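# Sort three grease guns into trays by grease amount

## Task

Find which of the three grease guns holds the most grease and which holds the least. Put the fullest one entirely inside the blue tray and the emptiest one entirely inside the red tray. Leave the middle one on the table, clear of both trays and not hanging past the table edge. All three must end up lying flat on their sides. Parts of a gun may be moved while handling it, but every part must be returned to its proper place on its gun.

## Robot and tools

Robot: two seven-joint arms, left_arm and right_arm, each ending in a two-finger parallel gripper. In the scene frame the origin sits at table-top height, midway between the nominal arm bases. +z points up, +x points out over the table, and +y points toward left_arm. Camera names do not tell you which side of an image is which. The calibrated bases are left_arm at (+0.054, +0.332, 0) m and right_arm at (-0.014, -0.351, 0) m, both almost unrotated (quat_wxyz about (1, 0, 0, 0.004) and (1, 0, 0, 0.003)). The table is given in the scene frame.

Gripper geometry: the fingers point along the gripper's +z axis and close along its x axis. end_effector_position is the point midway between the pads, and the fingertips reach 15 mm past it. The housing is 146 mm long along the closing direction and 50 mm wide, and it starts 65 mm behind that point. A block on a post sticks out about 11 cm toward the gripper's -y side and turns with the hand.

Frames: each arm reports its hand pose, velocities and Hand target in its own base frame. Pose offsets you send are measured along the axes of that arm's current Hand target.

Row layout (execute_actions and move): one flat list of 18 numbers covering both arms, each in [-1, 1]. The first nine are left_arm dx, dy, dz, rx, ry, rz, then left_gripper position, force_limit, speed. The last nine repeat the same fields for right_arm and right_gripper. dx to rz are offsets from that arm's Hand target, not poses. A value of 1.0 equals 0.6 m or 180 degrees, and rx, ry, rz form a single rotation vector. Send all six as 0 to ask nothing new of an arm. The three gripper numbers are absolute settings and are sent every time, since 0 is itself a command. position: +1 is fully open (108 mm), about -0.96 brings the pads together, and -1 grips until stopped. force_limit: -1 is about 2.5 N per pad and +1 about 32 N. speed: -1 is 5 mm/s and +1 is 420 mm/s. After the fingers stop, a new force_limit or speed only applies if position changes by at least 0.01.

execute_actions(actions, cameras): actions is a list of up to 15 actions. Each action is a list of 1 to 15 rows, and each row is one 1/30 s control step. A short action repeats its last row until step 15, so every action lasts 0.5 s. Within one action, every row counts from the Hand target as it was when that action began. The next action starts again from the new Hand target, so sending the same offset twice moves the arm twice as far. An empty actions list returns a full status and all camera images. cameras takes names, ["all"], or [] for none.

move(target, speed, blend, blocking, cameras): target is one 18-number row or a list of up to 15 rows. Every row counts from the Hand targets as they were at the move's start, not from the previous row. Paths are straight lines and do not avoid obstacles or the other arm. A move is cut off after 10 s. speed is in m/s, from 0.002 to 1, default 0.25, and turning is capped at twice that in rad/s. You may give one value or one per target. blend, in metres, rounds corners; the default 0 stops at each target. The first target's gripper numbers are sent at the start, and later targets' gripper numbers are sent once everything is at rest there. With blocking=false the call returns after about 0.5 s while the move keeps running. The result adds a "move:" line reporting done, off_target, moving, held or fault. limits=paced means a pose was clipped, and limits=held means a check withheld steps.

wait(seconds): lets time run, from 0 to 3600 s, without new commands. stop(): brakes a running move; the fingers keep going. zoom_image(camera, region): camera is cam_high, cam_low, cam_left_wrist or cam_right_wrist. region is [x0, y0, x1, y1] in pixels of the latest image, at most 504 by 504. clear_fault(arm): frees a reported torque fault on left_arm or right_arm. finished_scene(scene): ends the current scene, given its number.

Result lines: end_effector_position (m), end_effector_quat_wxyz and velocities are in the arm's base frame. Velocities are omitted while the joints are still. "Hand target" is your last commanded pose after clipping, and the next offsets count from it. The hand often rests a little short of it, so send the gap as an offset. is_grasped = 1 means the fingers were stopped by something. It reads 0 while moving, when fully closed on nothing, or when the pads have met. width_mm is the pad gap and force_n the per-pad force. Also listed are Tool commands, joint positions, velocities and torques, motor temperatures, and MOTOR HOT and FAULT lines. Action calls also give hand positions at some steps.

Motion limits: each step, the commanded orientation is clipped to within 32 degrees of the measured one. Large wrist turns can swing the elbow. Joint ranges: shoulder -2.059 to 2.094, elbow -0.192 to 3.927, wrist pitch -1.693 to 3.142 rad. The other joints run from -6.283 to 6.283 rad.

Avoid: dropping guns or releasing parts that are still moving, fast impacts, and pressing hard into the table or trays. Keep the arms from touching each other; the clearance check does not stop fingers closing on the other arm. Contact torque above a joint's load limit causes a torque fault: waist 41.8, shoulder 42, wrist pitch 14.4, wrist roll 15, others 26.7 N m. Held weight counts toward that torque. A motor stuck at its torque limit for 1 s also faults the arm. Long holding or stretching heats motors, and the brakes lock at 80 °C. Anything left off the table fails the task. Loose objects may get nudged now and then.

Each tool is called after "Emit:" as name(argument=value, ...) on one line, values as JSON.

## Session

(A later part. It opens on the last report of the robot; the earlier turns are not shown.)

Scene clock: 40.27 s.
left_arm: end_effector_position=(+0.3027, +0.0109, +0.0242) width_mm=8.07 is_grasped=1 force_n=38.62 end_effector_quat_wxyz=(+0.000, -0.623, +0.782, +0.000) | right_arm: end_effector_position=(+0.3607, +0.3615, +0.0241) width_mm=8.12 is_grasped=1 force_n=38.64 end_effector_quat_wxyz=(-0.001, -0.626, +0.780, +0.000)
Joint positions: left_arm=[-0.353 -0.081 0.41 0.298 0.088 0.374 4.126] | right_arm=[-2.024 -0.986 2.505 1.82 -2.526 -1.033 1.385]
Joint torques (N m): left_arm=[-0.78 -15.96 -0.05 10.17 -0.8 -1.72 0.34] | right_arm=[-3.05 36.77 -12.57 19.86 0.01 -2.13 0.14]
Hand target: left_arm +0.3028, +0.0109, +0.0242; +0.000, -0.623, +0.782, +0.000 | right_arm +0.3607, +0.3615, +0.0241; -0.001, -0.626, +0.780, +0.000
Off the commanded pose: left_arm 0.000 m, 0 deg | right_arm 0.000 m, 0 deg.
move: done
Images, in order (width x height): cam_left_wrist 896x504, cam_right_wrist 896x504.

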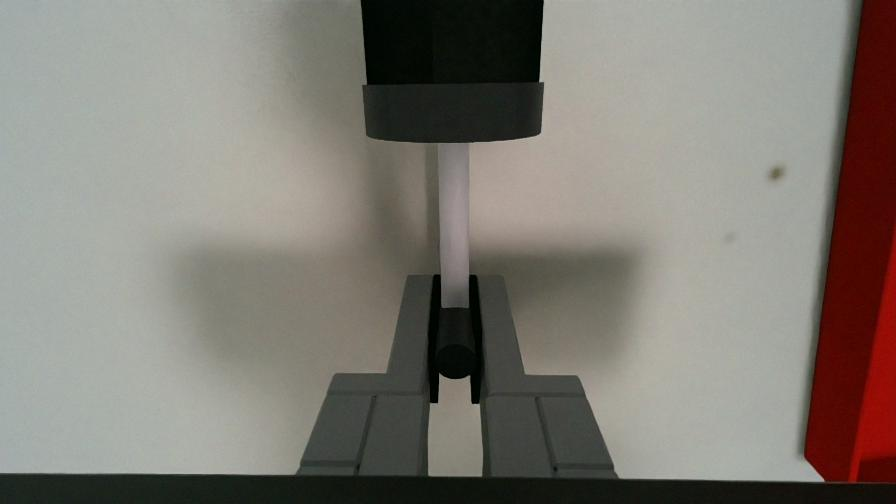

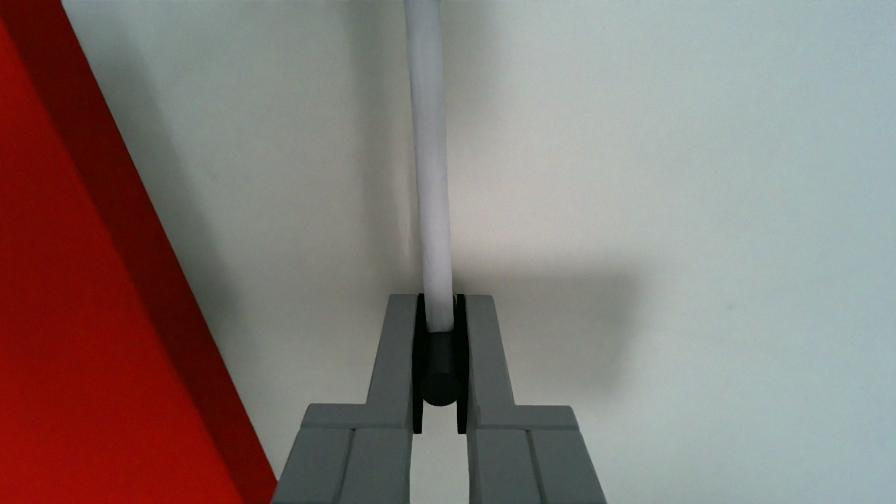

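Emit:
execute_actions(actions=[[[0,0.11,0,0,0,0,-1,0.3,-0.5,0,0,0,0,0,0,-1,0.2,-0.5]]], cameras=["cam_left_wrist"])

Emit:
move(target=[0,-0.13,0,0,0,0,-1,0.3,-0.5,0,-0.13,0,0,0,0,-1,0.2,-0.5], speed=0.08, cameras=["cam_right_wrist","cam_left_wrist"])

Emit:
execute_actions(actions=[[[0,0.12,0,0,0,0,-1,0.3,-0.5,0,0,0,0,0,0,-1,0.2,-0.5]]], cameras=["cam_left_wrist","cam_high"])

Scene clock: 41.73 s.
left_arm: end_effector_position=(+0.2385, +0.0256, +0.0241) width_mm=8.07 is_grasped=1 force_n=38.62 end_effector_quat_wxyz=(+0.000, -0.623, +0.782, +0.000) | right_arm: end_effector_position=(+0.3607, +0.3615, +0.0241) width_mm=8.12 is_grasped=1 force_n=38.64 end_effector_quat_wxyz=(-0.001, -0.626, +0.780, +0.000)
Joint positions: left_arm=[-0.206 -0.304 0.423 0.093 0.327 0.392 4.047] | right_arm=[-2.024 -0.986 2.505 1.82 -2.526 -1.033 1.385]
Joint torques (N m): left_arm=[1.24 -13.05 -1.3 8.6 0.94 -1.4 -0.36] | right_arm=[-2.87 37.28 -12.58 19.84 -0.26 -2.17 0.14]
Hand target: left_arm +0.2384, +0.0256, +0.0242; +0.000, -0.623, +0.782, +0.000 | right_arm +0.3607, +0.3615, +0.0241; -0.001, -0.626, +0.780, +0.000
Off the commanded pose: left_arm 0.000 m, 0 deg | right_arm 0.000 m, 0 deg.
Step readings (end_effector_position of left_arm | right_arm):
0: (+0.3028, +0.0109, +0.0242) | (+0.3607, +0.3615, +0.0241)
1: (+0.3026, +0.0109, +0.0241) | (+0.3607, +0.3615, +0.0241)
2: (+0.3006, +0.0113, +0.0237) | (+0.3607, +0.3615, +0.0241)
4: (+0.2815, +0.0147, +0.0196) | (+0.3607, +0.3615, +0.0241)
8: (+0.2483, +0.0200, +0.0159) | (+0.3607, +0.3615, +0.0241)
15: (+0.2390, +0.0256, +0.0232) | (+0.3607, +0.3615, +0.0241)

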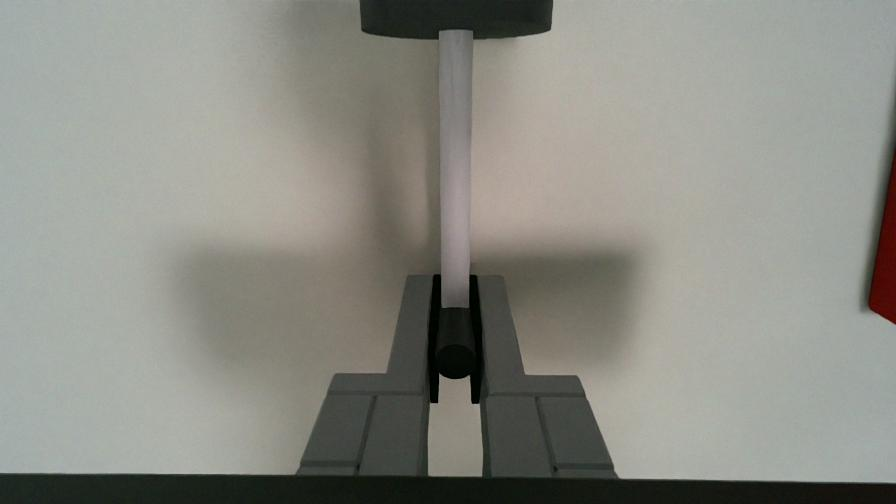

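Scene clock: 43.33 s.
left_arm: end_effector_position=(+0.3145, +0.0082, +0.0242) width_mm=8.07 is_grasped=1 force_n=38.62 end_effector_quat_wxyz=(+0.000, -0.623, +0.782, +0.000) | right_arm: end_effector_position=(+0.4368, +0.3446, +0.0240) width_mm=8.12 is_grasped=1 force_n=38.65 end_effector_quat_wxyz=(-0.001, -0.626, +0.780, +0.000)
Joint positions: left_arm=[-0.382 -0.045 0.42 0.337 0.049 0.379 4.143] | right_arm=[-2.248 -1.203 2.492 2.255 -2.496 -1.216 1.373]
Joint torques (N m): left_arm=[-0.65 -16.85 0.04 10.24 -0.78 -1.77 0.36] | right_arm=[-2.92 41.28 -11 19.53 -0.23 -2.1 0.44]
Hand target: left_arm +0.3145, +0.0082, +0.0242; +0.000, -0.623, +0.782, +0.000 | right_arm +0.4368, +0.3446, +0.0240; -0.001, -0.626, +0.780, +0.000
Off the commanded pose: left_arm 0.000 m, 0 deg | right_arm 0.000 m, 0 deg.
move: done
Images, in order (width x height): cam_left_wrist 896x504, cam_right_wrist 896x504.

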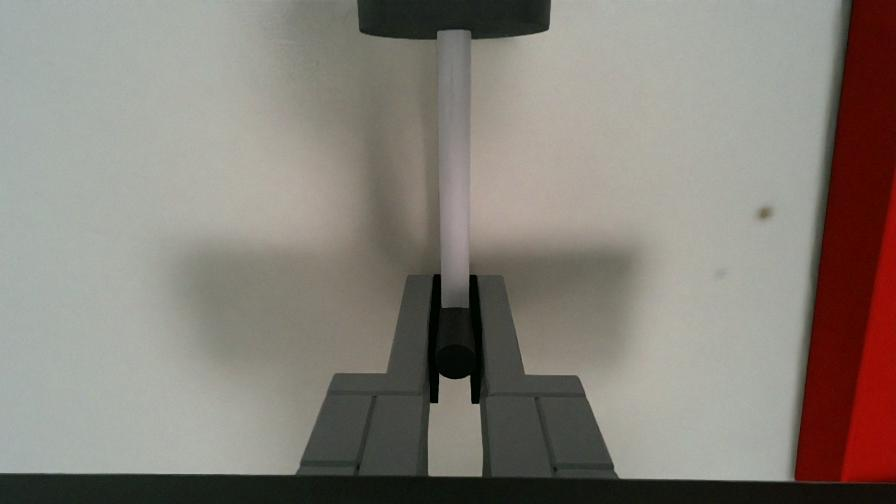

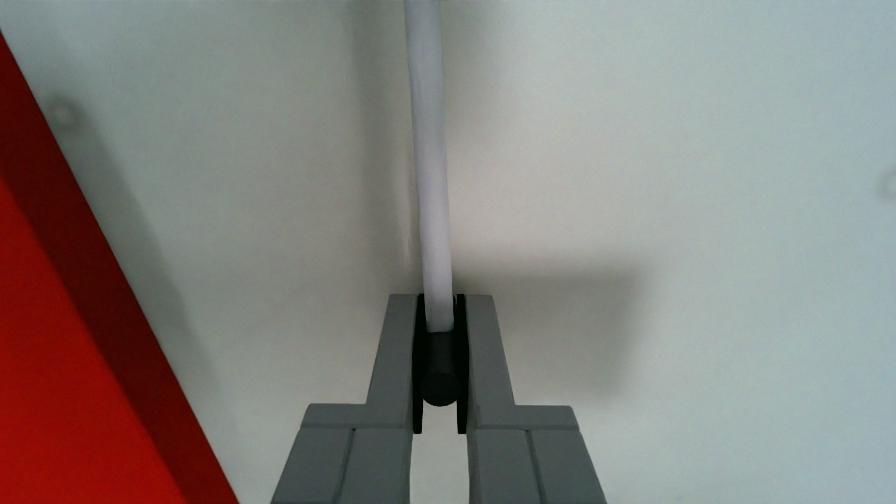

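Scene clock: 44.17 s.
left_arm: end_effector_position=(+0.2443, +0.0243, +0.0241) width_mm=8.07 is_grasped=1 force_n=38.65 end_effector_quat_wxyz=(+0.000, -0.623, +0.782, +0.000) | right_arm: end_effector_position=(+0.4368, +0.3446, +0.0240) width_mm=8.12 is_grasped=1 force_n=38.65 end_effector_quat_wxyz=(-0.001, -0.626, +0.780, +0.000)
Joint positions: left_arm=[-0.234 -0.282 0.436 0.112 0.316 0.387 4.045] | right_arm=[-2.248 -1.203 2.492 2.255 -2.496 -1.216 1.373]
Joint torques (N m): left_arm=[1.32 -13.56 -1.27 8.59 1.02 -1.45 -0.5] | right_arm=[-3.36 41.37 -10.9 19.95 -0.18 -1.92 0.37]
Hand target: left_arm +0.2443, +0.0243, +0.0242; +0.000, -0.623, +0.782, +0.000 | right_arm +0.4368, +0.3446, +0.0240; -0.001, -0.626, +0.780, +0.000
Off the commanded pose: left_arm 0.000 m, 0 deg | right_arm 0.000 m, 0 deg.
Step readings (end_effector_position of left_arm | right_arm):
0: (+0.3145, +0.0082, +0.0242) | (+0.4368, +0.3446, +0.0240)
1: (+0.3144, +0.0082, +0.0242) | (+0.4368, +0.3446, +0.0240)
2: (+0.3128, +0.0087, +0.0238) | (+0.4368, +0.3446, +0.0240)
4: (+0.2946, +0.0124, +0.0199) | (+0.4368, +0.3446, +0.0240)
8: (+0.2567, +0.0176, +0.0152) | (+0.4368, +0.3446, +0.0240)
15: (+0.2450, +0.0242, +0.0228) | (+0.4368, +0.3446, +0.0240)
Images, in order (width x height): cam_high 896x504, cam_left_wrist 896x504.

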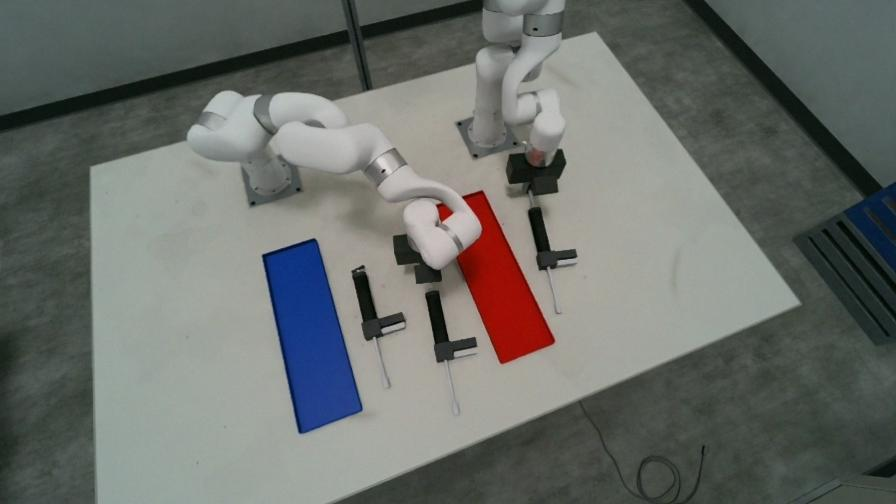

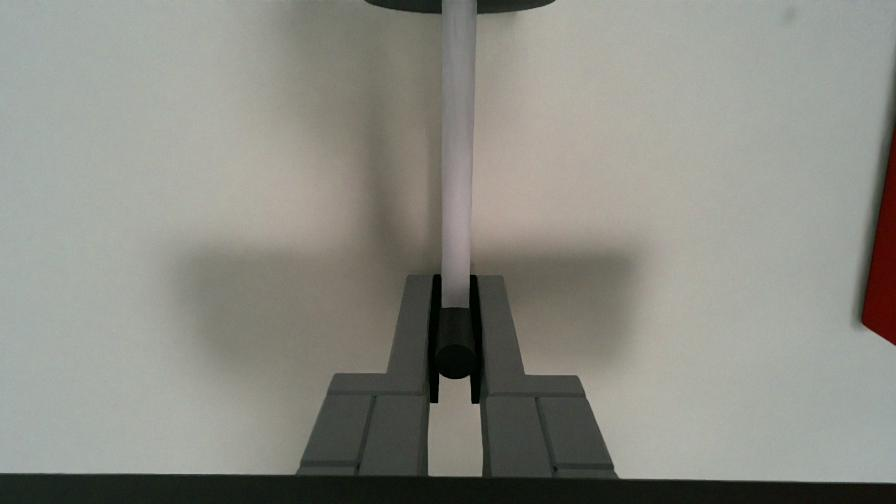

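Emit:
move(target=[0,-0.13,0,0,0,0,-1,0.3,-0.5,0,0,0,0,0,0,-1,0.2,-0.5], speed=0.08, cameras=["cam_left_wrist"])

Emit:
execute_actions(actions=[[[0,0.13,0,0,0,0,-1,0.3,-0.5,0,0.1,0,0,0,0,-1,0.2,-0.5]]], cameras=["cam_left_wrist","cam_right_wrist"])

Scene clock: 46.23 s.
left_arm: end_effector_position=(+0.3203, +0.0069, +0.0242) width_mm=8.07 is_grasped=1 force_n=38.66 end_effector_quat_wxyz=(+0.000, -0.623, +0.782, +0.000) | right_arm: end_effector_position=(+0.4368, +0.3446, +0.0240) width_mm=8.12 is_grasped=1 force_n=38.65 end_effector_quat_wxyz=(-0.001, -0.626, +0.780, +0.000)
Joint positions: left_arm=[-0.402 -0.028 0.43 0.356 0.03 0.382 4.152] | right_arm=[-2.248 -1.203 2.492 2.255 -2.496 -1.216 1.373]
Joint torques (N m): left_arm=[-0.61 -17.19 -0.32 10.25 -0.72 -1.77 0.41] | right_arm=[-3.03 41.09 -11.28 19.73 -0.06 -1.99 0.42]
Hand target: left_arm +0.3203, +0.0069, +0.0242; +0.000, -0.623, +0.782, +0.000 | right_arm +0.4368, +0.3446, +0.0240; -0.001, -0.626, +0.780, +0.000
Off the commanded pose: left_arm 0.000 m, 0 deg | right_arm 0.000 m, 0 deg.
move: done

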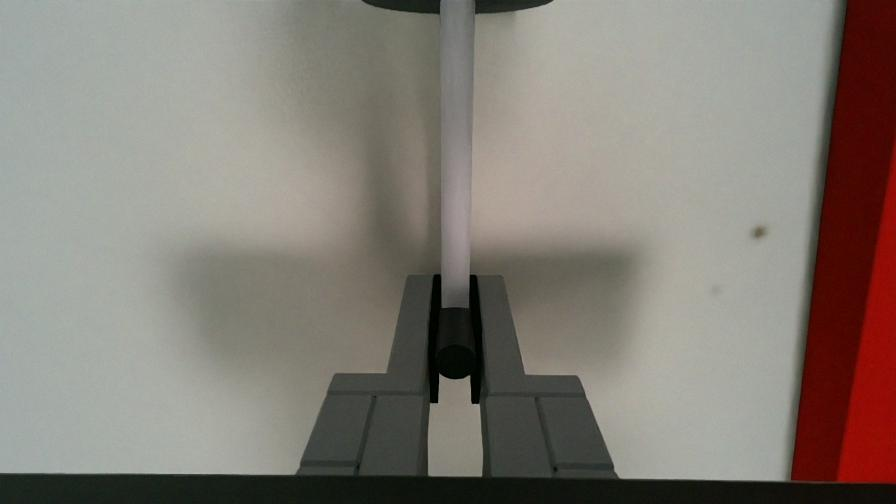

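Scene clock: 47.03 s.
left_arm: end_effector_position=(+0.2925, +0.0193, +0.0278) width_mm=8.07 is_grasped=1 force_n=38.65 end_effector_quat_wxyz=(+0.008, -0.623, +0.782, -0.016) | right_arm: end_effector_position=(+0.3782, +0.3576, +0.0240) width_mm=8.12 is_grasped=1 force_n=38.61 end_effector_quat_wxyz=(-0.001, -0.626, +0.780, +0.000)
Joint positions: left_arm=[-0.349 -0.147 0.467 0.24 0.14 0.344 4.137] | right_arm=[-2.071 -1.025 2.505 1.896 -2.522 -1.066 1.374]
Joint torques (N m): left_arm=[-0.72 -13.93 -0.75 10.16 -0.81 -1.89 0.19] | right_arm=[1.52 39.75 -12.14 17.86 -0.38 -1.41 -0.12]
Hand target: left_arm +0.2925, +0.0193, +0.0278; +0.008, -0.623, +0.782, -0.016 (not the last commanded pose) | right_arm +0.3783, +0.3576, +0.0241; -0.001, -0.626, +0.780, +0.000
Tool commands: left_gripper/position=-1.0 left_gripper/force_limit=+0.3 left_gripper/speed=-0.5 right_gripper/position=-1.0 right_gripper/force_limit=+0.2 right_gripper/speed=-0.5
Off the commanded pose: left_arm 0.049 m, 2 deg | right_arm 0.000 m, 0 deg.
TORQUE FAULT: the external load on joint 4 (elbow) of the left arm reached its load limit, and that arm stopped. The contact can be on any part of that arm beyond that joint, not only on its tool. A torque fault puts only its own arm into a fault stop. The hold on joint 4 (elbow) of that arm was moved back by the arm itself, up to 3 degrees, as the stop began. That arm is still stopped at the end of this call. While its stop runs, that arm, its gripper or tool too, takes no new command.
CLEAR FAULT: the left arm stays stopped (state 4) until you call clear_fault(arm="left_arm").
End effector pose when the fault began: left_arm: position (+0.2650, +0.0151, +0.0141), quat_wxyz (-0.014, -0.621, +0.783, -0.002)
Joint positions when the fault began: left_arm=[-0.35 -0.145 0.467 0.189 0.138 0.344 4.137]
Step readings (end_effector_position of left_arm | right_arm):
0: (+0.3203, +0.0069, +0.0242) | (+0.4368, +0.3446, +0.0240)
1: (+0.3202, +0.0069, +0.0242) | (+0.4368, +0.3446, +0.0240)
2: (+0.3187, +0.0072, +0.0238) | (+0.4357, +0.3447, +0.0238)
4: (+0.3001, +0.0107, +0.0196) | (+0.4224, +0.3477, +0.0233)
8: (+0.2657, +0.0152, +0.0150) | (+0.3842, +0.3557, +0.0229)
15: (+0.2917, +0.0192, +0.0275) | (+0.3781, +0.3573, +0.0238)

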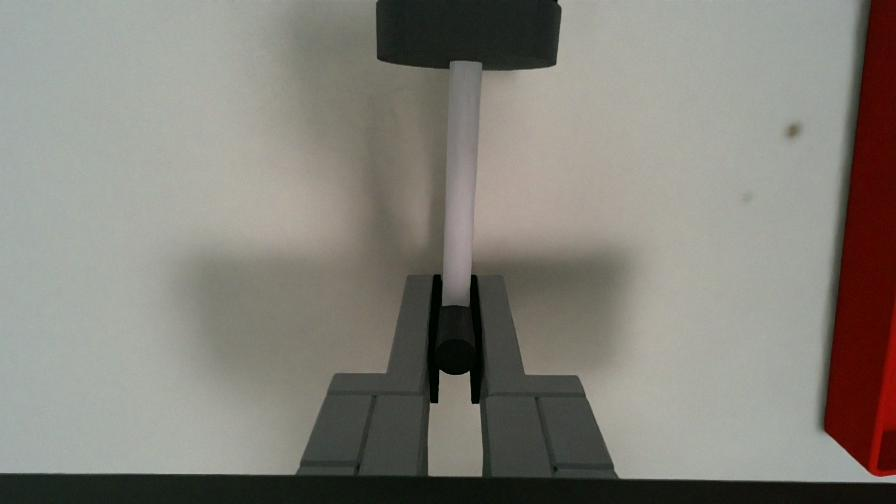

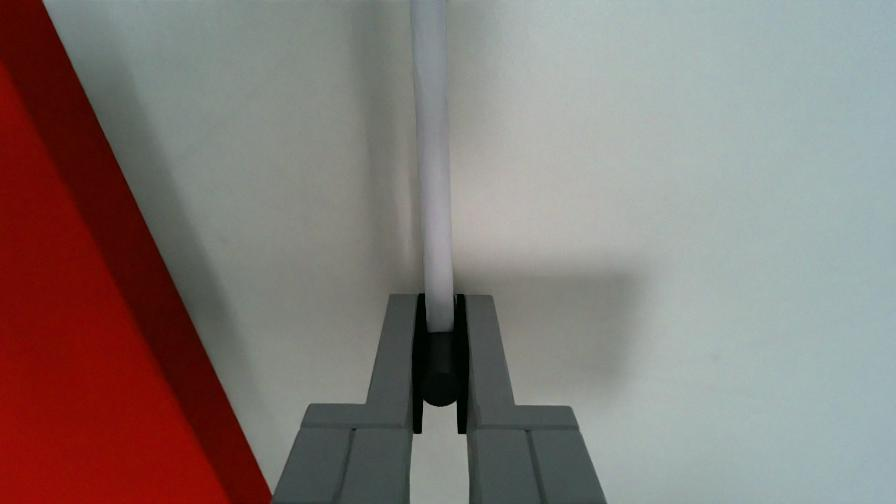

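Emit:
clear_fault(arm="left_arm")

Emit:
execute_actions(actions=[[[0,-0.13,0.004,0,0,0,-1,0.3,-0.5,0,-0.13,0,0,0,0,-1,0.2,-0.5]]], cameras=["cam_left_wrist","cam_right_wrist"])

Scene clock: 47.70 s.
left_arm: end_effector_position=(+0.2925, +0.0193, +0.0278) width_mm=8.07 is_grasped=1 force_n=38.65 end_effector_quat_wxyz=(+0.008, -0.623, +0.782, -0.016) | right_arm: end_effector_position=(+0.3783, +0.3576, +0.0241) width_mm=8.12 is_grasped=1 force_n=38.61 end_effector_quat_wxyz=(-0.001, -0.626, +0.780, +0.000)
Joint positions: left_arm=[-0.349 -0.147 0.467 0.24 0.14 0.344 4.137] | right_arm=[-2.071 -1.025 2.505 1.896 -2.522 -1.066 1.374]
Joint torques (N m): left_arm=[-0.81 -14.04 -0.81 10.17 -0.69 -1.8 0.21] | right_arm=[1.46 39.97 -12.66 17.79 -0.34 -1.47 -0.25]
Hand target: left_arm +0.2925, +0.0193, +0.0278; +0.008, -0.623, +0.782, -0.016 (not the last commanded pose) | right_arm +0.3783, +0.3576, +0.0241; -0.001, -0.626, +0.780, +0.000
Tool commands: left_gripper/position=-1.0 left_gripper/force_limit=+0.3 left_gripper/speed=-0.5 right_gripper/position=-1.0 right_gripper/force_limit=+0.2 right_gripper/speed=-0.5
Off the commanded pose: left_arm 0.049 m, 2 deg | right_arm 0.000 m, 0 deg.
TORQUE FAULT, CONTINUED: the left arm's stop, for the torque fault of joint 4 (elbow) that an earlier result reported, is over. The call counts as one of the actions that you can send in this scene. The hold on joint 4 (elbow) of that arm was moved back by the arm itself, up to 3 degrees, as the stop began. That arm's target is now where it stood when the stop ended, not its last command. That arm's gripper keeps its grip as last carried out, and that arm accepts commands again: back off and push less far.
CLEAR FAULT: your call cleared the left arm's torque fault. If a joint's load stays at its limit, that arm stops again at once.

Scene clock: 48.63 s.
left_arm: end_effector_position=(+0.3685, +0.0018, +0.0281) width_mm=8.07 is_grasped=1 force_n=38.65 end_effector_quat_wxyz=(+0.008, -0.623, +0.782, -0.016) | right_arm: end_effector_position=(+0.4536, +0.3403, +0.0238) width_mm=8.12 is_grasped=1 force_n=38.61 end_effector_quat_wxyz=(+0.002, -0.626, +0.779, +0.000)
Joint positions: left_arm=[-0.427 0.085 0.419 0.496 -0.129 0.39 4.262] | right_arm=[-2.31 -1.274 2.479 2.403 -2.478 -1.271 1.386]
Joint torques (N m): left_arm=[1.22 -19.31 0.11 9.81 -0.66 -1.35 0.31] | right_arm=[-3.07 40.02 -8.97 18.1 0.19 -2.5 0.43]
Hand target: left_arm +0.3685, +0.0018, +0.0281; +0.008, -0.623, +0.782, -0.016 | right_arm +0.4544, +0.3407, +0.0240; -0.001, -0.626, +0.780, +0.000
Off the commanded pose: left_arm 0.000 m, 0 deg | right_arm 0.001 m, 0 deg.
Step readings (end_effector_position of left_arm | right_arm):
0: (+0.2925, +0.0193, +0.0278) | (+0.3783, +0.3576, +0.0241)
1: (+0.2925, +0.0193, +0.0278) | (+0.3783, +0.3576, +0.0241)
2: (+0.2944, +0.0189, +0.0283) | (+0.3799, +0.3574, +0.0242)
4: (+0.3125, +0.0137, +0.0332) | (+0.3986, +0.3520, +0.0250)
8: (+0.3546, -0.0005, +0.0373) | (+0.4412, +0.3375, +0.0251)
15: (+0.3679, +0.0016, +0.0285) | (+0.4526, +0.3400, +0.0237)

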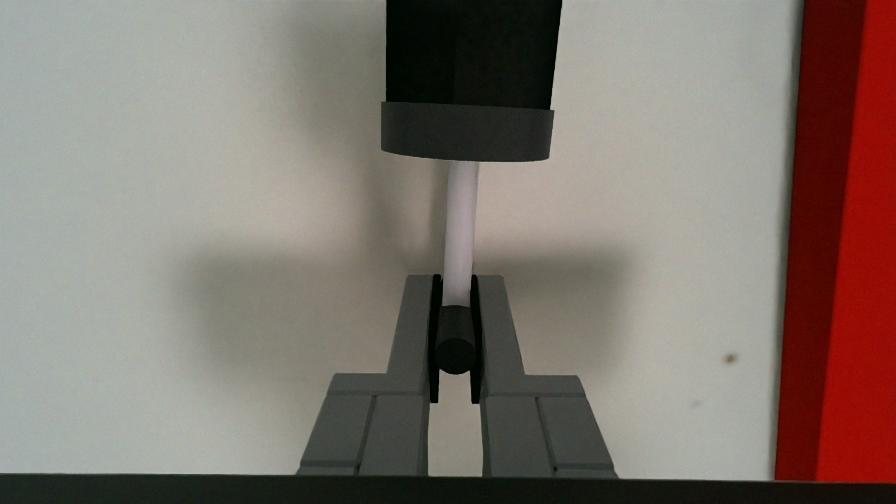

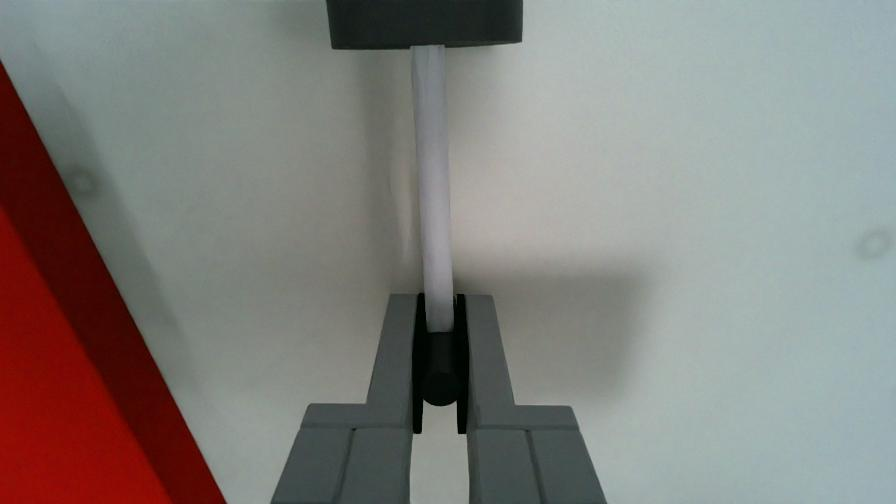

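Emit:
move(target=[0,0.13,0.0,0,0,0,-1,0.3,-0.5,0,0.14,0,0,0,0,-1,0.2,-0.5], speed=0.07)

Emit:
execute_actions(actions=[[[0,-0.14,0.0,0,0,0,-1,0.3,-0.5,0,-0.14,0,0,0,0,-1,0.2,-0.5]]], cameras=["cam_left_wrist","cam_right_wrist"])

Emit:
move(target=[0,0.13,0.0,0,0,0,-1,0.3,-0.5,0,0.14,0,0,0,0,-1,0.2,-0.5], speed=0.07)

Emit:
execute_actions(actions=[[[0,-0.14,0.0,0,0,0,-1,0.3,-0.5,0,-0.14,0,0,0,0,-1,0.2,-0.5]]], cameras=["cam_left_wrist","cam_right_wrist"])

Scene clock: 50.90 s.
left_arm: end_effector_position=(+0.2926, +0.0193, +0.0254) width_mm=8.07 is_grasped=1 force_n=38.65 end_effector_quat_wxyz=(+0.008, -0.623, +0.782, -0.016) | right_arm: end_effector_position=(+0.3724, +0.3589, +0.0241) width_mm=8.12 is_grasped=1 force_n=38.61 end_effector_quat_wxyz=(-0.001, -0.626, +0.780, +0.000)
Joint positions: left_arm=[-0.35 -0.134 0.465 0.239 0.127 0.332 4.146] | right_arm=[-2.052 -1.013 2.498 1.869 -2.516 -1.056 1.372]
Joint torques (N m): left_arm=[1.42 -15.5 -0.83 7.14 1.21 -0.76 -0.58] | right_arm=[3.67 38.23 -9.92 15.99 -0.59 -2.61 0.23]
Hand target: left_arm +0.2926, +0.0193, +0.0254; +0.008, -0.623, +0.782, -0.016 | right_arm +0.3724, +0.3589, +0.0241; -0.001, -0.626, +0.780, +0.000
Off the commanded pose: left_arm 0.000 m, 0 deg | right_arm 0.000 m, 0 deg.
move: done

Scene clock: 51.83 s.
left_arm: end_effector_position=(+0.3744, +0.0005, +0.0283) width_mm=8.07 is_grasped=1 force_n=38.66 end_effector_quat_wxyz=(+0.008, -0.623, +0.782, -0.016) | right_arm: end_effector_position=(+0.4535, +0.3403, +0.0238) width_mm=8.12 is_grasped=1 force_n=38.62 end_effector_quat_wxyz=(+0.003, -0.627, +0.779, +0.000)
Joint positions: left_arm=[-0.424 0.1 0.411 0.517 -0.141 0.396 4.267] | right_arm=[-2.305 -1.271 2.47 2.394 -2.469 -1.268 1.38]
Joint torques (N m): left_arm=[1.15 -19.82 0.28 10.02 -0.73 -1.35 0.32] | right_arm=[-3.25 39.9 -9.1 18.15 0.26 -2.37 0.37]
Hand target: left_arm +0.3744, +0.0005, +0.0283; +0.008, -0.623, +0.782, -0.016 | right_arm +0.4544, +0.3407, +0.0240; -0.001, -0.626, +0.780, +0.000
Off the commanded pose: left_arm 0.000 m, 0 deg | right_arm 0.001 m, 0 deg.
Step readings (end_effector_position of left_arm | right_arm):
0: (+0.2926, +0.0193, +0.0254) | (+0.3724, +0.3589, +0.0241)
1: (+0.2926, +0.0193, +0.0254) | (+0.3724, +0.3589, +0.0241)
2: (+0.2944, +0.0188, +0.0258) | (+0.3738, +0.3587, +0.0242)
4: (+0.3123, +0.0131, +0.0310) | (+0.3925, +0.3534, +0.0251)
8: (+0.3586, -0.0023, +0.0381) | (+0.4394, +0.3370, +0.0253)
15: (+0.3736, +0.0002, +0.0288) | (+0.4523, +0.3399, +0.0237)

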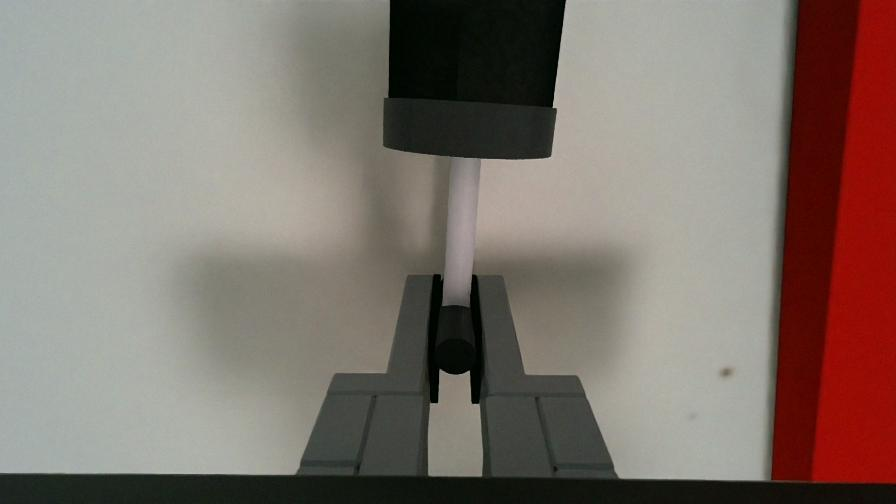

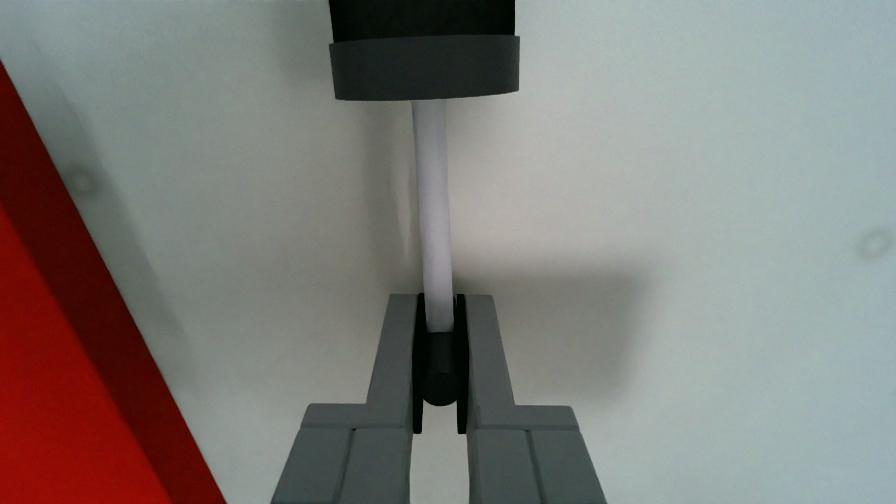

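Scene clock: 53.50 s.
left_arm: end_effector_position=(+0.2984, +0.0180, +0.0256) width_mm=8.07 is_grasped=1 force_n=38.65 end_effector_quat_wxyz=(+0.008, -0.623, +0.782, -0.016) | right_arm: end_effector_position=(+0.3724, +0.3589, +0.0241) width_mm=8.12 is_grasped=1 force_n=38.61 end_effector_quat_wxyz=(-0.001, -0.626, +0.780, +0.000)
Joint positions: left_arm=[-0.36 -0.116 0.461 0.258 0.102 0.334 4.157] | right_arm=[-2.048 -1.016 2.489 1.868 -2.508 -1.058 1.367]
Joint torques (N m): left_arm=[1.28 -15.96 -0.67 7.23 1.34 -0.73 -0.3] | right_arm=[3.2 38.39 -9.99 16.13 -0.29 -2.79 0.23]
Hand target: left_arm +0.2984, +0.0180, +0.0256; +0.008, -0.623, +0.782, -0.016 | right_arm +0.3724, +0.3589, +0.0241; -0.001, -0.626, +0.780, +0.000
Off the commanded pose: left_arm 0.000 m, 0 deg | right_arm 0.000 m, 0 deg.
move: done

Scene clock: 54.43 s.
left_arm: end_effector_position=(+0.3802, -0.0009, +0.0285) width_mm=8.07 is_grasped=1 force_n=38.67 end_effector_quat_wxyz=(+0.008, -0.623, +0.782, -0.016) | right_arm: end_effector_position=(+0.4535, +0.3403, +0.0238) width_mm=8.12 is_grasped=1 force_n=38.62 end_effector_quat_wxyz=(+0.003, -0.627, +0.779, +0.000)
Joint positions: left_arm=[-0.423 0.116 0.405 0.538 -0.152 0.404 4.272] | right_arm=[-2.302 -1.273 2.462 2.393 -2.461 -1.27 1.377]
Joint torques (N m): left_arm=[1.09 -20.55 0.31 9.96 -0.65 -1.35 0.3] | right_arm=[-3.44 39.78 -8.98 17.67 0.3 -2.35 0.47]
Hand target: left_arm +0.3802, -0.0009, +0.0285; +0.008, -0.623, +0.782, -0.016 | right_arm +0.4544, +0.3407, +0.0240; -0.001, -0.626, +0.780, +0.000
Off the commanded pose: left_arm 0.000 m, 0 deg | right_arm 0.001 m, 0 deg.
Step readings (end_effector_position of left_arm | right_arm):
0: (+0.2984, +0.0180, +0.0256) | (+0.3724, +0.3589, +0.0241)
1: (+0.2985, +0.0179, +0.0256) | (+0.3724, +0.3589, +0.0241)
2: (+0.3007, +0.0172, +0.0262) | (+0.3738, +0.3587, +0.0242)
4: (+0.3198, +0.0112, +0.0316) | (+0.3925, +0.3534, +0.0251)
8: (+0.3651, -0.0037, +0.0378) | (+0.4393, +0.3370, +0.0253)
15: (+0.3795, -0.0011, +0.0289) | (+0.4523, +0.3399, +0.0236)

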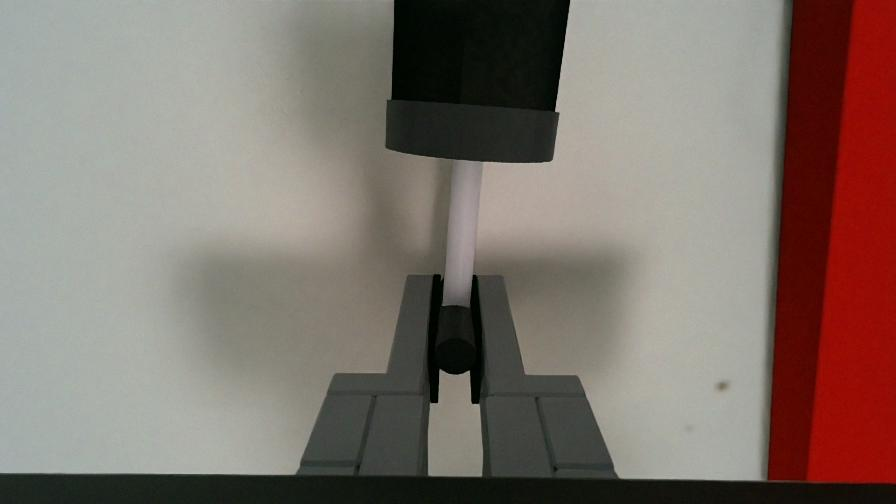

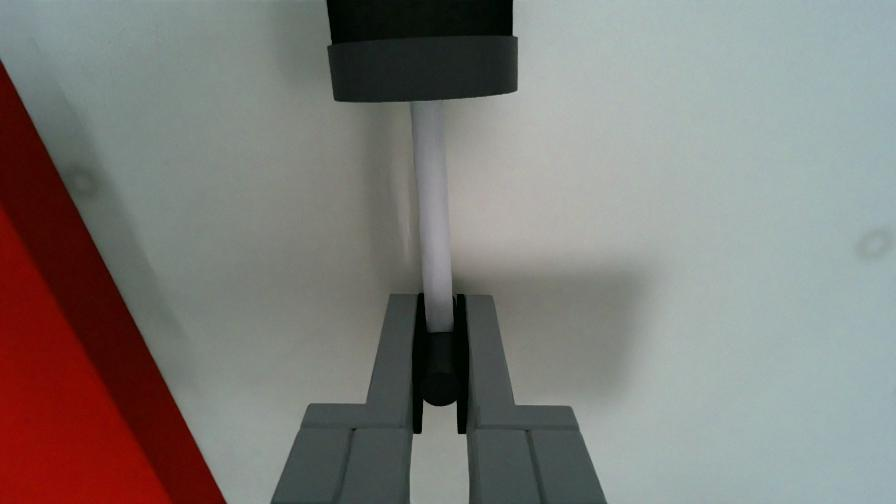

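Emit:
move(target=[[0,0,0,0,0,0,0,0.3,0,0,0,0,0,0,0,-0.3,0.2,-0.2],[0,0,-0.1,0,0,0,0,0.3,0,0,0.04,-0.1,0,0,0,-0.3,0.2,-0.2],[0,-0.18,-0.1,0,0,0,0,0.3,0,0.2,0.1,-0.15,0,0,0,-0.3,0.2,-0.2],[0,-0.18,0.004,0,0,0,0,0.3,0,0.3,0.1,-0.15,0,0,0,-0.3,0.2,-0.2],[0,-0.18,0.004,0,0,0,-1,0.3,0,0.3,0.1,-0.15,0,0,0,-0.3,0.2,-0.2]], cameras=["cam_left_wrist","cam_high"], speed=0.3)

Scene clock: 61.00 s.
left_arm: end_effector_position=(+0.4855, -0.0251, +0.0298) width_mm=36.82 is_grasped=1 force_n=33.05 end_effector_quat_wxyz=(+0.008, -0.623, +0.782, -0.016) | right_arm: end_effector_position=(+0.3571, +0.1780, +0.1142) width_mm=36.49 is_grasped=0 force_n=0.00 end_effector_quat_wxyz=(-0.001, -0.626, +0.780, +0.000)
Joint positions: left_arm=[-0.404 0.387 0.35 0.936 -0.273 0.554 4.304] | right_arm=[-2.074 -0.504 2.329 1.257 -2.696 -0.946 1.051]
Joint torques (N m): left_arm=[0.95 -32.95 3.37 9.66 0.59 -1.28 -0.45] | right_arm=[-2.33 25.47 -9.03 17.23 -0.96 -1.94 -0.26]
Hand target: left_arm +0.4855, -0.0251, +0.0298; +0.008, -0.623, +0.782, -0.016 | right_arm +0.3571, +0.1780, +0.1142; -0.001, -0.626, +0.780, +0.000
Off the commanded pose: left_arm 0.000 m, 0 deg | right_arm 0.000 m, 0 deg.
move: done
Images, in order (width x height): cam_high 896x504, cam_left_wrist 896x504.

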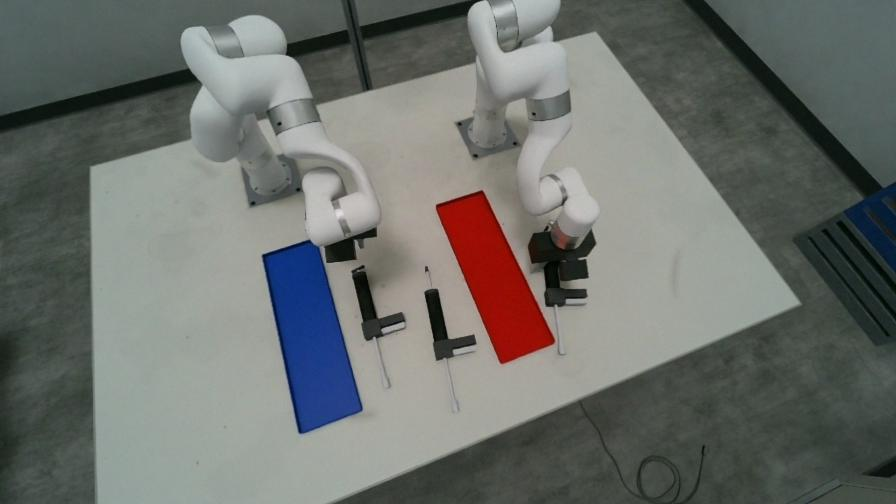

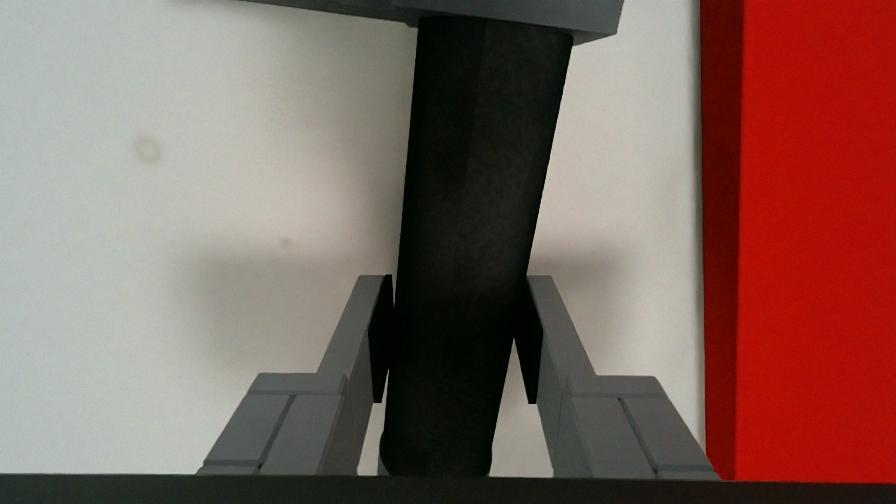

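Emit:
move(target=[[0,0.2,-0.004,0,0,0,-1,0.3,0,0,0,0,0,0,0,-0.3,0.2,-0.2],[0,0.2,0.0,0,0,0,0,0.3,0,0,0,0,0,0,0,-0.3,0.2,-0.2],[0,0.2,-0.1,0,0,0,0,0.3,0,0,0,0,0,0,0,-0.3,0.2,-0.2],[-0.01,0.38,-0.1,0,0,0,0,0.3,0,0,0,0,0,0,0,-0.3,0.2,-0.2]], cameras=["cam_left_wrist"], speed=0.3)

Scene clock: 62.43 s.
left_arm: end_effector_position=(+0.4615, -0.0171, +0.0440) width_mm=36.77 is_grasped=1 force_n=19.98 end_effector_quat_wxyz=(+0.023, -0.620, +0.784, -0.033) | right_arm: end_effector_position=(+0.3571, +0.1780, +0.1142) width_mm=36.49 is_grasped=0 force_n=0.00 end_effector_quat_wxyz=(-0.001, -0.626, +0.780, +0.000)
Joint positions: left_arm=[-0.419 0.269 0.373 0.799 -0.248 0.481 4.314] | right_arm=[-2.074 -0.504 2.329 1.257 -2.696 -0.946 1.051]
Joint torques (N m): left_arm=[0.29 -29.25 1.63 11.76 -0.08 -1.7 0.03] | right_arm=[-2.27 25.43 -8.99 17.14 -0.7 -1.55 -0.24]
Hand target: left_arm +0.4615, -0.0171, +0.0440; +0.023, -0.620, +0.784, -0.033 (not the last commanded pose) | right_arm +0.3571, +0.1780, +0.1142; -0.001, -0.626, +0.780, +0.000
Tool commands: left_gripper/position=-1.0 left_gripper/force_limit=+0.3 left_gripper/speed=+0.0 right_gripper/position=-0.3 right_gripper/force_limit=+0.2 right_gripper/speed=-0.2
Off the commanded pose: left_arm 0.208 m, 3 deg | right_arm 0.000 m, 0 deg.
TORQUE FAULT: the external load on joint 4 (elbow) of the left arm reached its load limit, and that arm stopped. The contact can be on any part of that arm beyond that joint, not only on its tool. A torque fault puts only its own arm into a fault stop. That arm's remaining commands of this call were not run. The hold on joint 4 (elbow) of that arm was moved back by the arm itself, up to 3 degrees, as the stop began. That arm is still stopped at the end of this call. While its stop runs, that arm, its gripper or tool too, takes no new command.
CLEAR FAULT: the left arm stays stopped (state 4) until you call clear_fault(arm="left_arm").
End effector pose when the fault began: left_arm: position (+0.4362, -0.0140, +0.0273), quat_wxyz (+0.004, -0.622, +0.783, -0.015)
Joint positions when the fault began: left_arm=[-0.419 0.27 0.372 0.749 -0.249 0.482 4.314]
move: fault (left_arm); path passed 0 of 4 targets; target 2's new numbers were not sent

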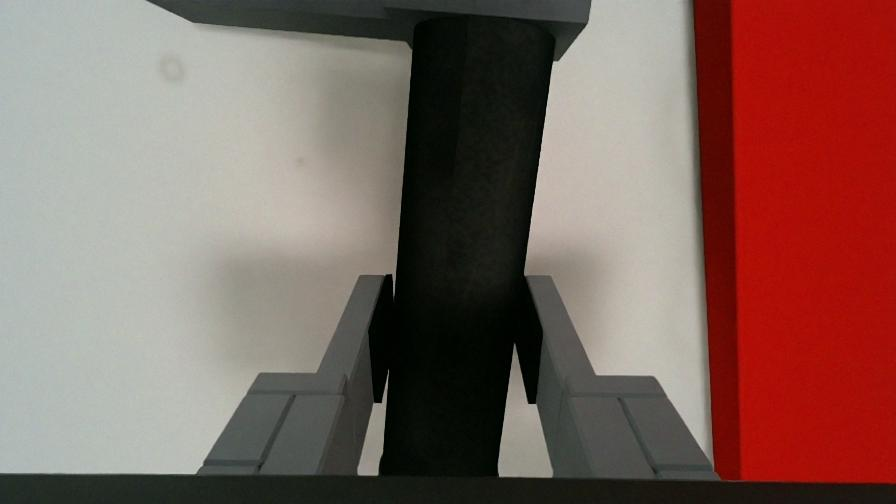

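Emit:
clear_fault(arm="left_arm")

Emit:
move(target=[[0,0,-0.02,0,0,0,-1,0.3,0,0,0,0,0,0,0,-0.3,0.2,-0.2],[0,0.16,-0.02,0,0,0,-1,0.3,0,0,0,0,0,0,0,-0.3,0.2,-0.2]], cameras=["cam_left_wrist","cam_high"], speed=0.15)

Scene clock: 63.57 s.
left_arm: end_effector_position=(+0.4615, -0.0170, +0.0439) width_mm=36.77 is_grasped=1 force_n=19.99 end_effector_quat_wxyz=(+0.023, -0.620, +0.784, -0.033) | right_arm: end_effector_position=(+0.3571, +0.1780, +0.1142) width_mm=36.49 is_grasped=0 force_n=0.00 end_effector_quat_wxyz=(-0.001, -0.626, +0.780, +0.000)
Joint positions: left_arm=[-0.419 0.269 0.373 0.799 -0.248 0.481 4.314] | right_arm=[-2.074 -0.504 2.329 1.257 -2.696 -0.946 1.051]
Joint torques (N m): left_arm=[0.2 -29.16 1.66 11.79 0.03 -1.66 -0.06] | right_arm=[-2.37 25.55 -9.16 17.28 -0.74 -1.88 -0.24]
Hand target: left_arm +0.4615, -0.0170, +0.0439; +0.023, -0.620, +0.784, -0.033 (not the last commanded pose) | right_arm +0.3571, +0.1780, +0.1142; -0.001, -0.626, +0.780, +0.000
Tool commands: left_gripper/position=-1.0 left_gripper/force_limit=+0.3 left_gripper/speed=+0.0 right_gripper/position=-0.3 right_gripper/force_limit=+0.2 right_gripper/speed=-0.2
Off the commanded pose: left_arm 0.208 m, 3 deg | right_arm 0.000 m, 0 deg.
TORQUE FAULT, CONTINUED: the left arm's stop, for the torque fault of joint 4 (elbow) that an earlier result reported, is over. The call counts as one of the actions that you can send in this scene. The hold on joint 4 (elbow) of that arm was moved back by the arm itself, up to 3 degrees, as the stop began. That arm's target is now where it stood when the stop ended, not its last command. That arm's gripper keeps its grip as last carried out, and that arm accepts commands again: back off and push less far.
CLEAR FAULT: your call cleared the left arm's torque fault. If a joint's load stays at its limit, that arm stops again at once.

Scene clock: 65.20 s.
left_arm: end_effector_position=(+0.3674, +0.0053, +0.0482) width_mm=36.69 is_grasped=1 force_n=19.51 end_effector_quat_wxyz=(+0.023, -0.620, +0.784, -0.033) | right_arm: end_effector_position=(+0.3571, +0.1780, +0.1142) width_mm=36.49 is_grasped=0 force_n=0.00 end_effector_quat_wxyz=(-0.001, -0.626, +0.780, +0.000)
Joint positions: left_arm=[-0.427 -0.012 0.448 0.456 -0.048 0.391 4.224] | right_arm=[-2.074 -0.504 2.329 1.257 -2.696 -0.946 1.051]
Joint torques (N m): left_arm=[1.29 -23.17 0.37 10.32 1.11 -1.96 -0.55] | right_arm=[-2.53 25.33 -9.09 17.46 -0.85 -2.02 -0.15]
Hand target: left_arm +0.3674, +0.0053, +0.0482; +0.023, -0.620, +0.784, -0.033 | right_arm +0.3571, +0.1780, +0.1142; -0.001, -0.626, +0.780, +0.000
Off the commanded pose: left_arm 0.000 m, 0 deg | right_arm 0.000 m, 0 deg.
move: done
Images, in order (width x height): cam_high 896x504, cam_left_wrist 896x504.

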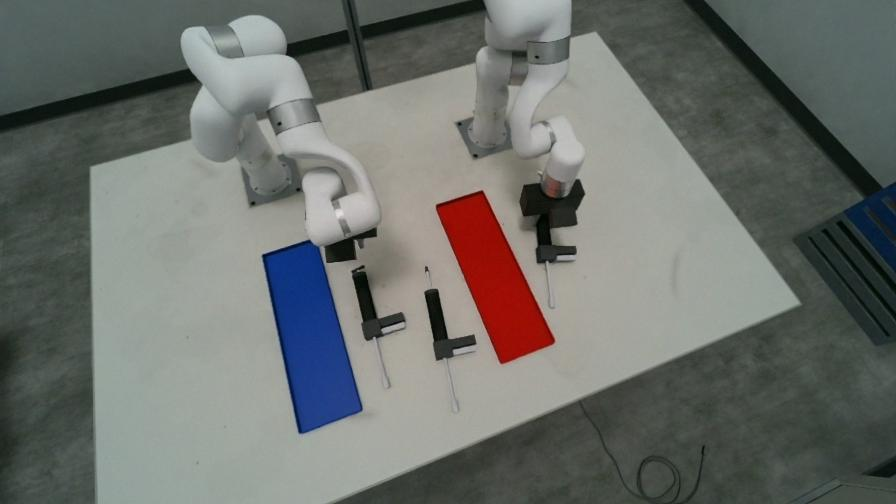

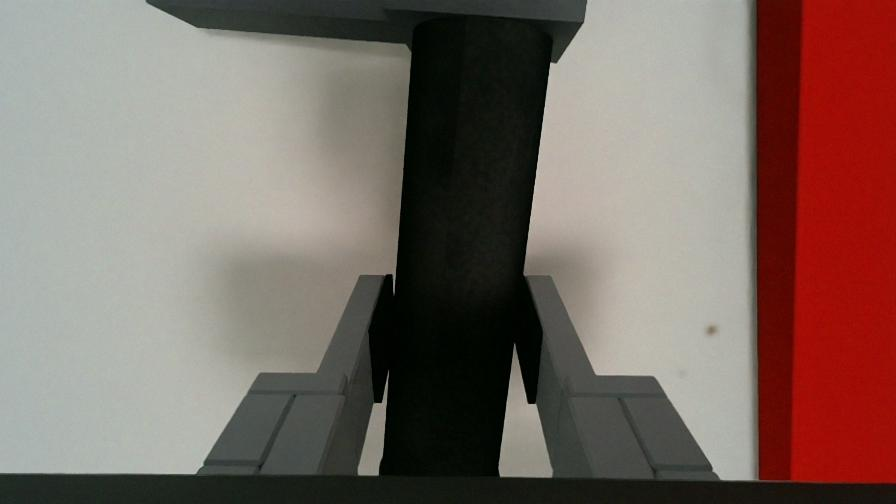

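Emit:
move(target=[[0,0,0.033,0,0,0,-1,0.3,0,0,0,0,0,0,0,-0.3,0.2,-0.2],[0,0,0.033,0,0,0,0,0.3,0,0,0,0,0,0,0,-0.3,0.2,-0.2],[0,0,-0.07,0,0.02,0,0,0.3,0,0,0,0,0,0,0,-0.3,0.2,-0.2],[-0.01,0.14,-0.1,0,0.02,-0.02,0,0.3,0,0,0,0,0,0,0,-0.3,0.2,-0.2]], cameras=["cam_left_wrist"], speed=0.2)

Scene clock: 68.80 s.
left_arm: end_effector_position=(+0.2827, +0.0317, +0.1012) width_mm=52.99 is_grasped=0 force_n=0.00 end_effector_quat_wxyz=(-0.002, -0.643, +0.764, -0.053) | right_arm: end_effector_position=(+0.3571, +0.1780, +0.1142) width_mm=36.49 is_grasped=0 force_n=0.00 end_effector_quat_wxyz=(-0.001, -0.626, +0.780, +0.000)
Joint positions: left_arm=[-0.222 -0.518 0.446 0.244 0.194 0.679 4.128] | right_arm=[-2.074 -0.504 2.329 1.257 -2.696 -0.946 1.051]
Joint torques (N m): left_arm=[0.97 -10.76 -2.5 11.04 1 -1.31 -0.37] | right_arm=[-2.14 25.26 -8.8 17.48 -0.62 -1.97 -0.24]
Hand target: left_arm +0.2827, +0.0317, +0.1013; -0.002, -0.643, +0.764, -0.053 | right_arm +0.3571, +0.1780, +0.1142; -0.001, -0.626, +0.780, +0.000
Off the commanded pose: left_arm 0.000 m, 0 deg | right_arm 0.000 m, 0 deg.
move: done

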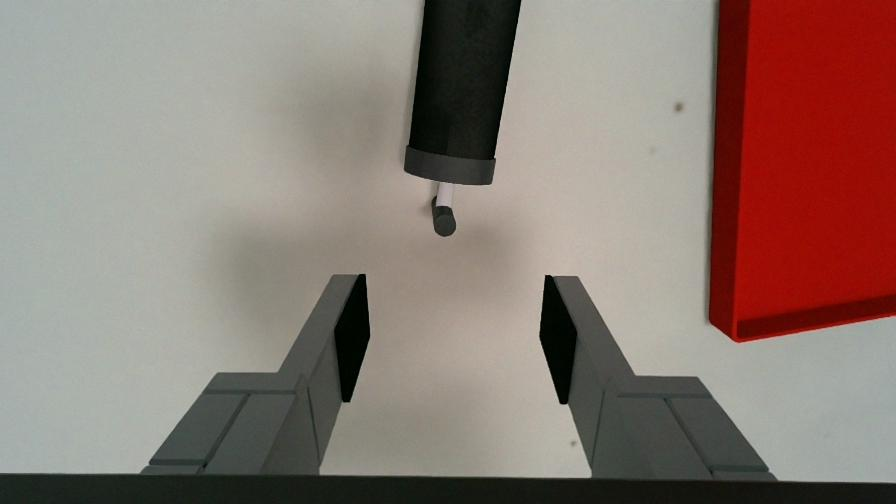

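Emit:
move(target=[-0.009,0,0.05,-0.0255,-0.022,0.017,0,0.3,0,0,0,0,0,0,0,-0.3,0.2,-0.2], cameras=["cam_left_wrist"], speed=0.2)

Scene clock: 70.67 s.
left_arm: end_effector_position=(+0.2856, +0.0345, +0.0710) width_mm=52.99 is_grasped=0 force_n=0.00 end_effector_quat_wxyz=(+0.000, -0.623, +0.782, +0.000) | right_arm: end_effector_position=(+0.3571, +0.1780, +0.1142) width_mm=36.49 is_grasped=0 force_n=0.00 end_effector_quat_wxyz=(-0.001, -0.626, +0.780, +0.000)
Joint positions: left_arm=[-0.245 -0.343 0.415 0.271 0.242 0.601 4.1] | right_arm=[-2.074 -0.504 2.329 1.257 -2.696 -0.946 1.051]
Joint torques (N m): left_arm=[-0.6 -9.99 -1.77 10.69 0.52 -1.64 -0.47] | right_arm=[-2.33 25.26 -8.61 17.32 -0.49 -2.06 -0.23]
Hand target: left_arm +0.2856, +0.0345, +0.0710; +0.000, -0.623, +0.782, +0.000 | right_arm +0.3571, +0.1780, +0.1142; -0.001, -0.626, +0.780, +0.000
Off the commanded pose: left_arm 0.000 m, 0 deg | right_arm 0.000 m, 0 deg.
move: done

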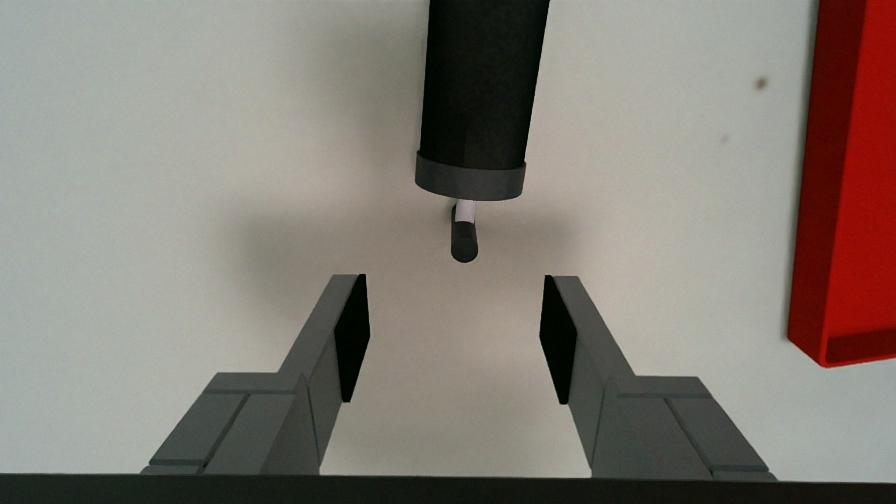

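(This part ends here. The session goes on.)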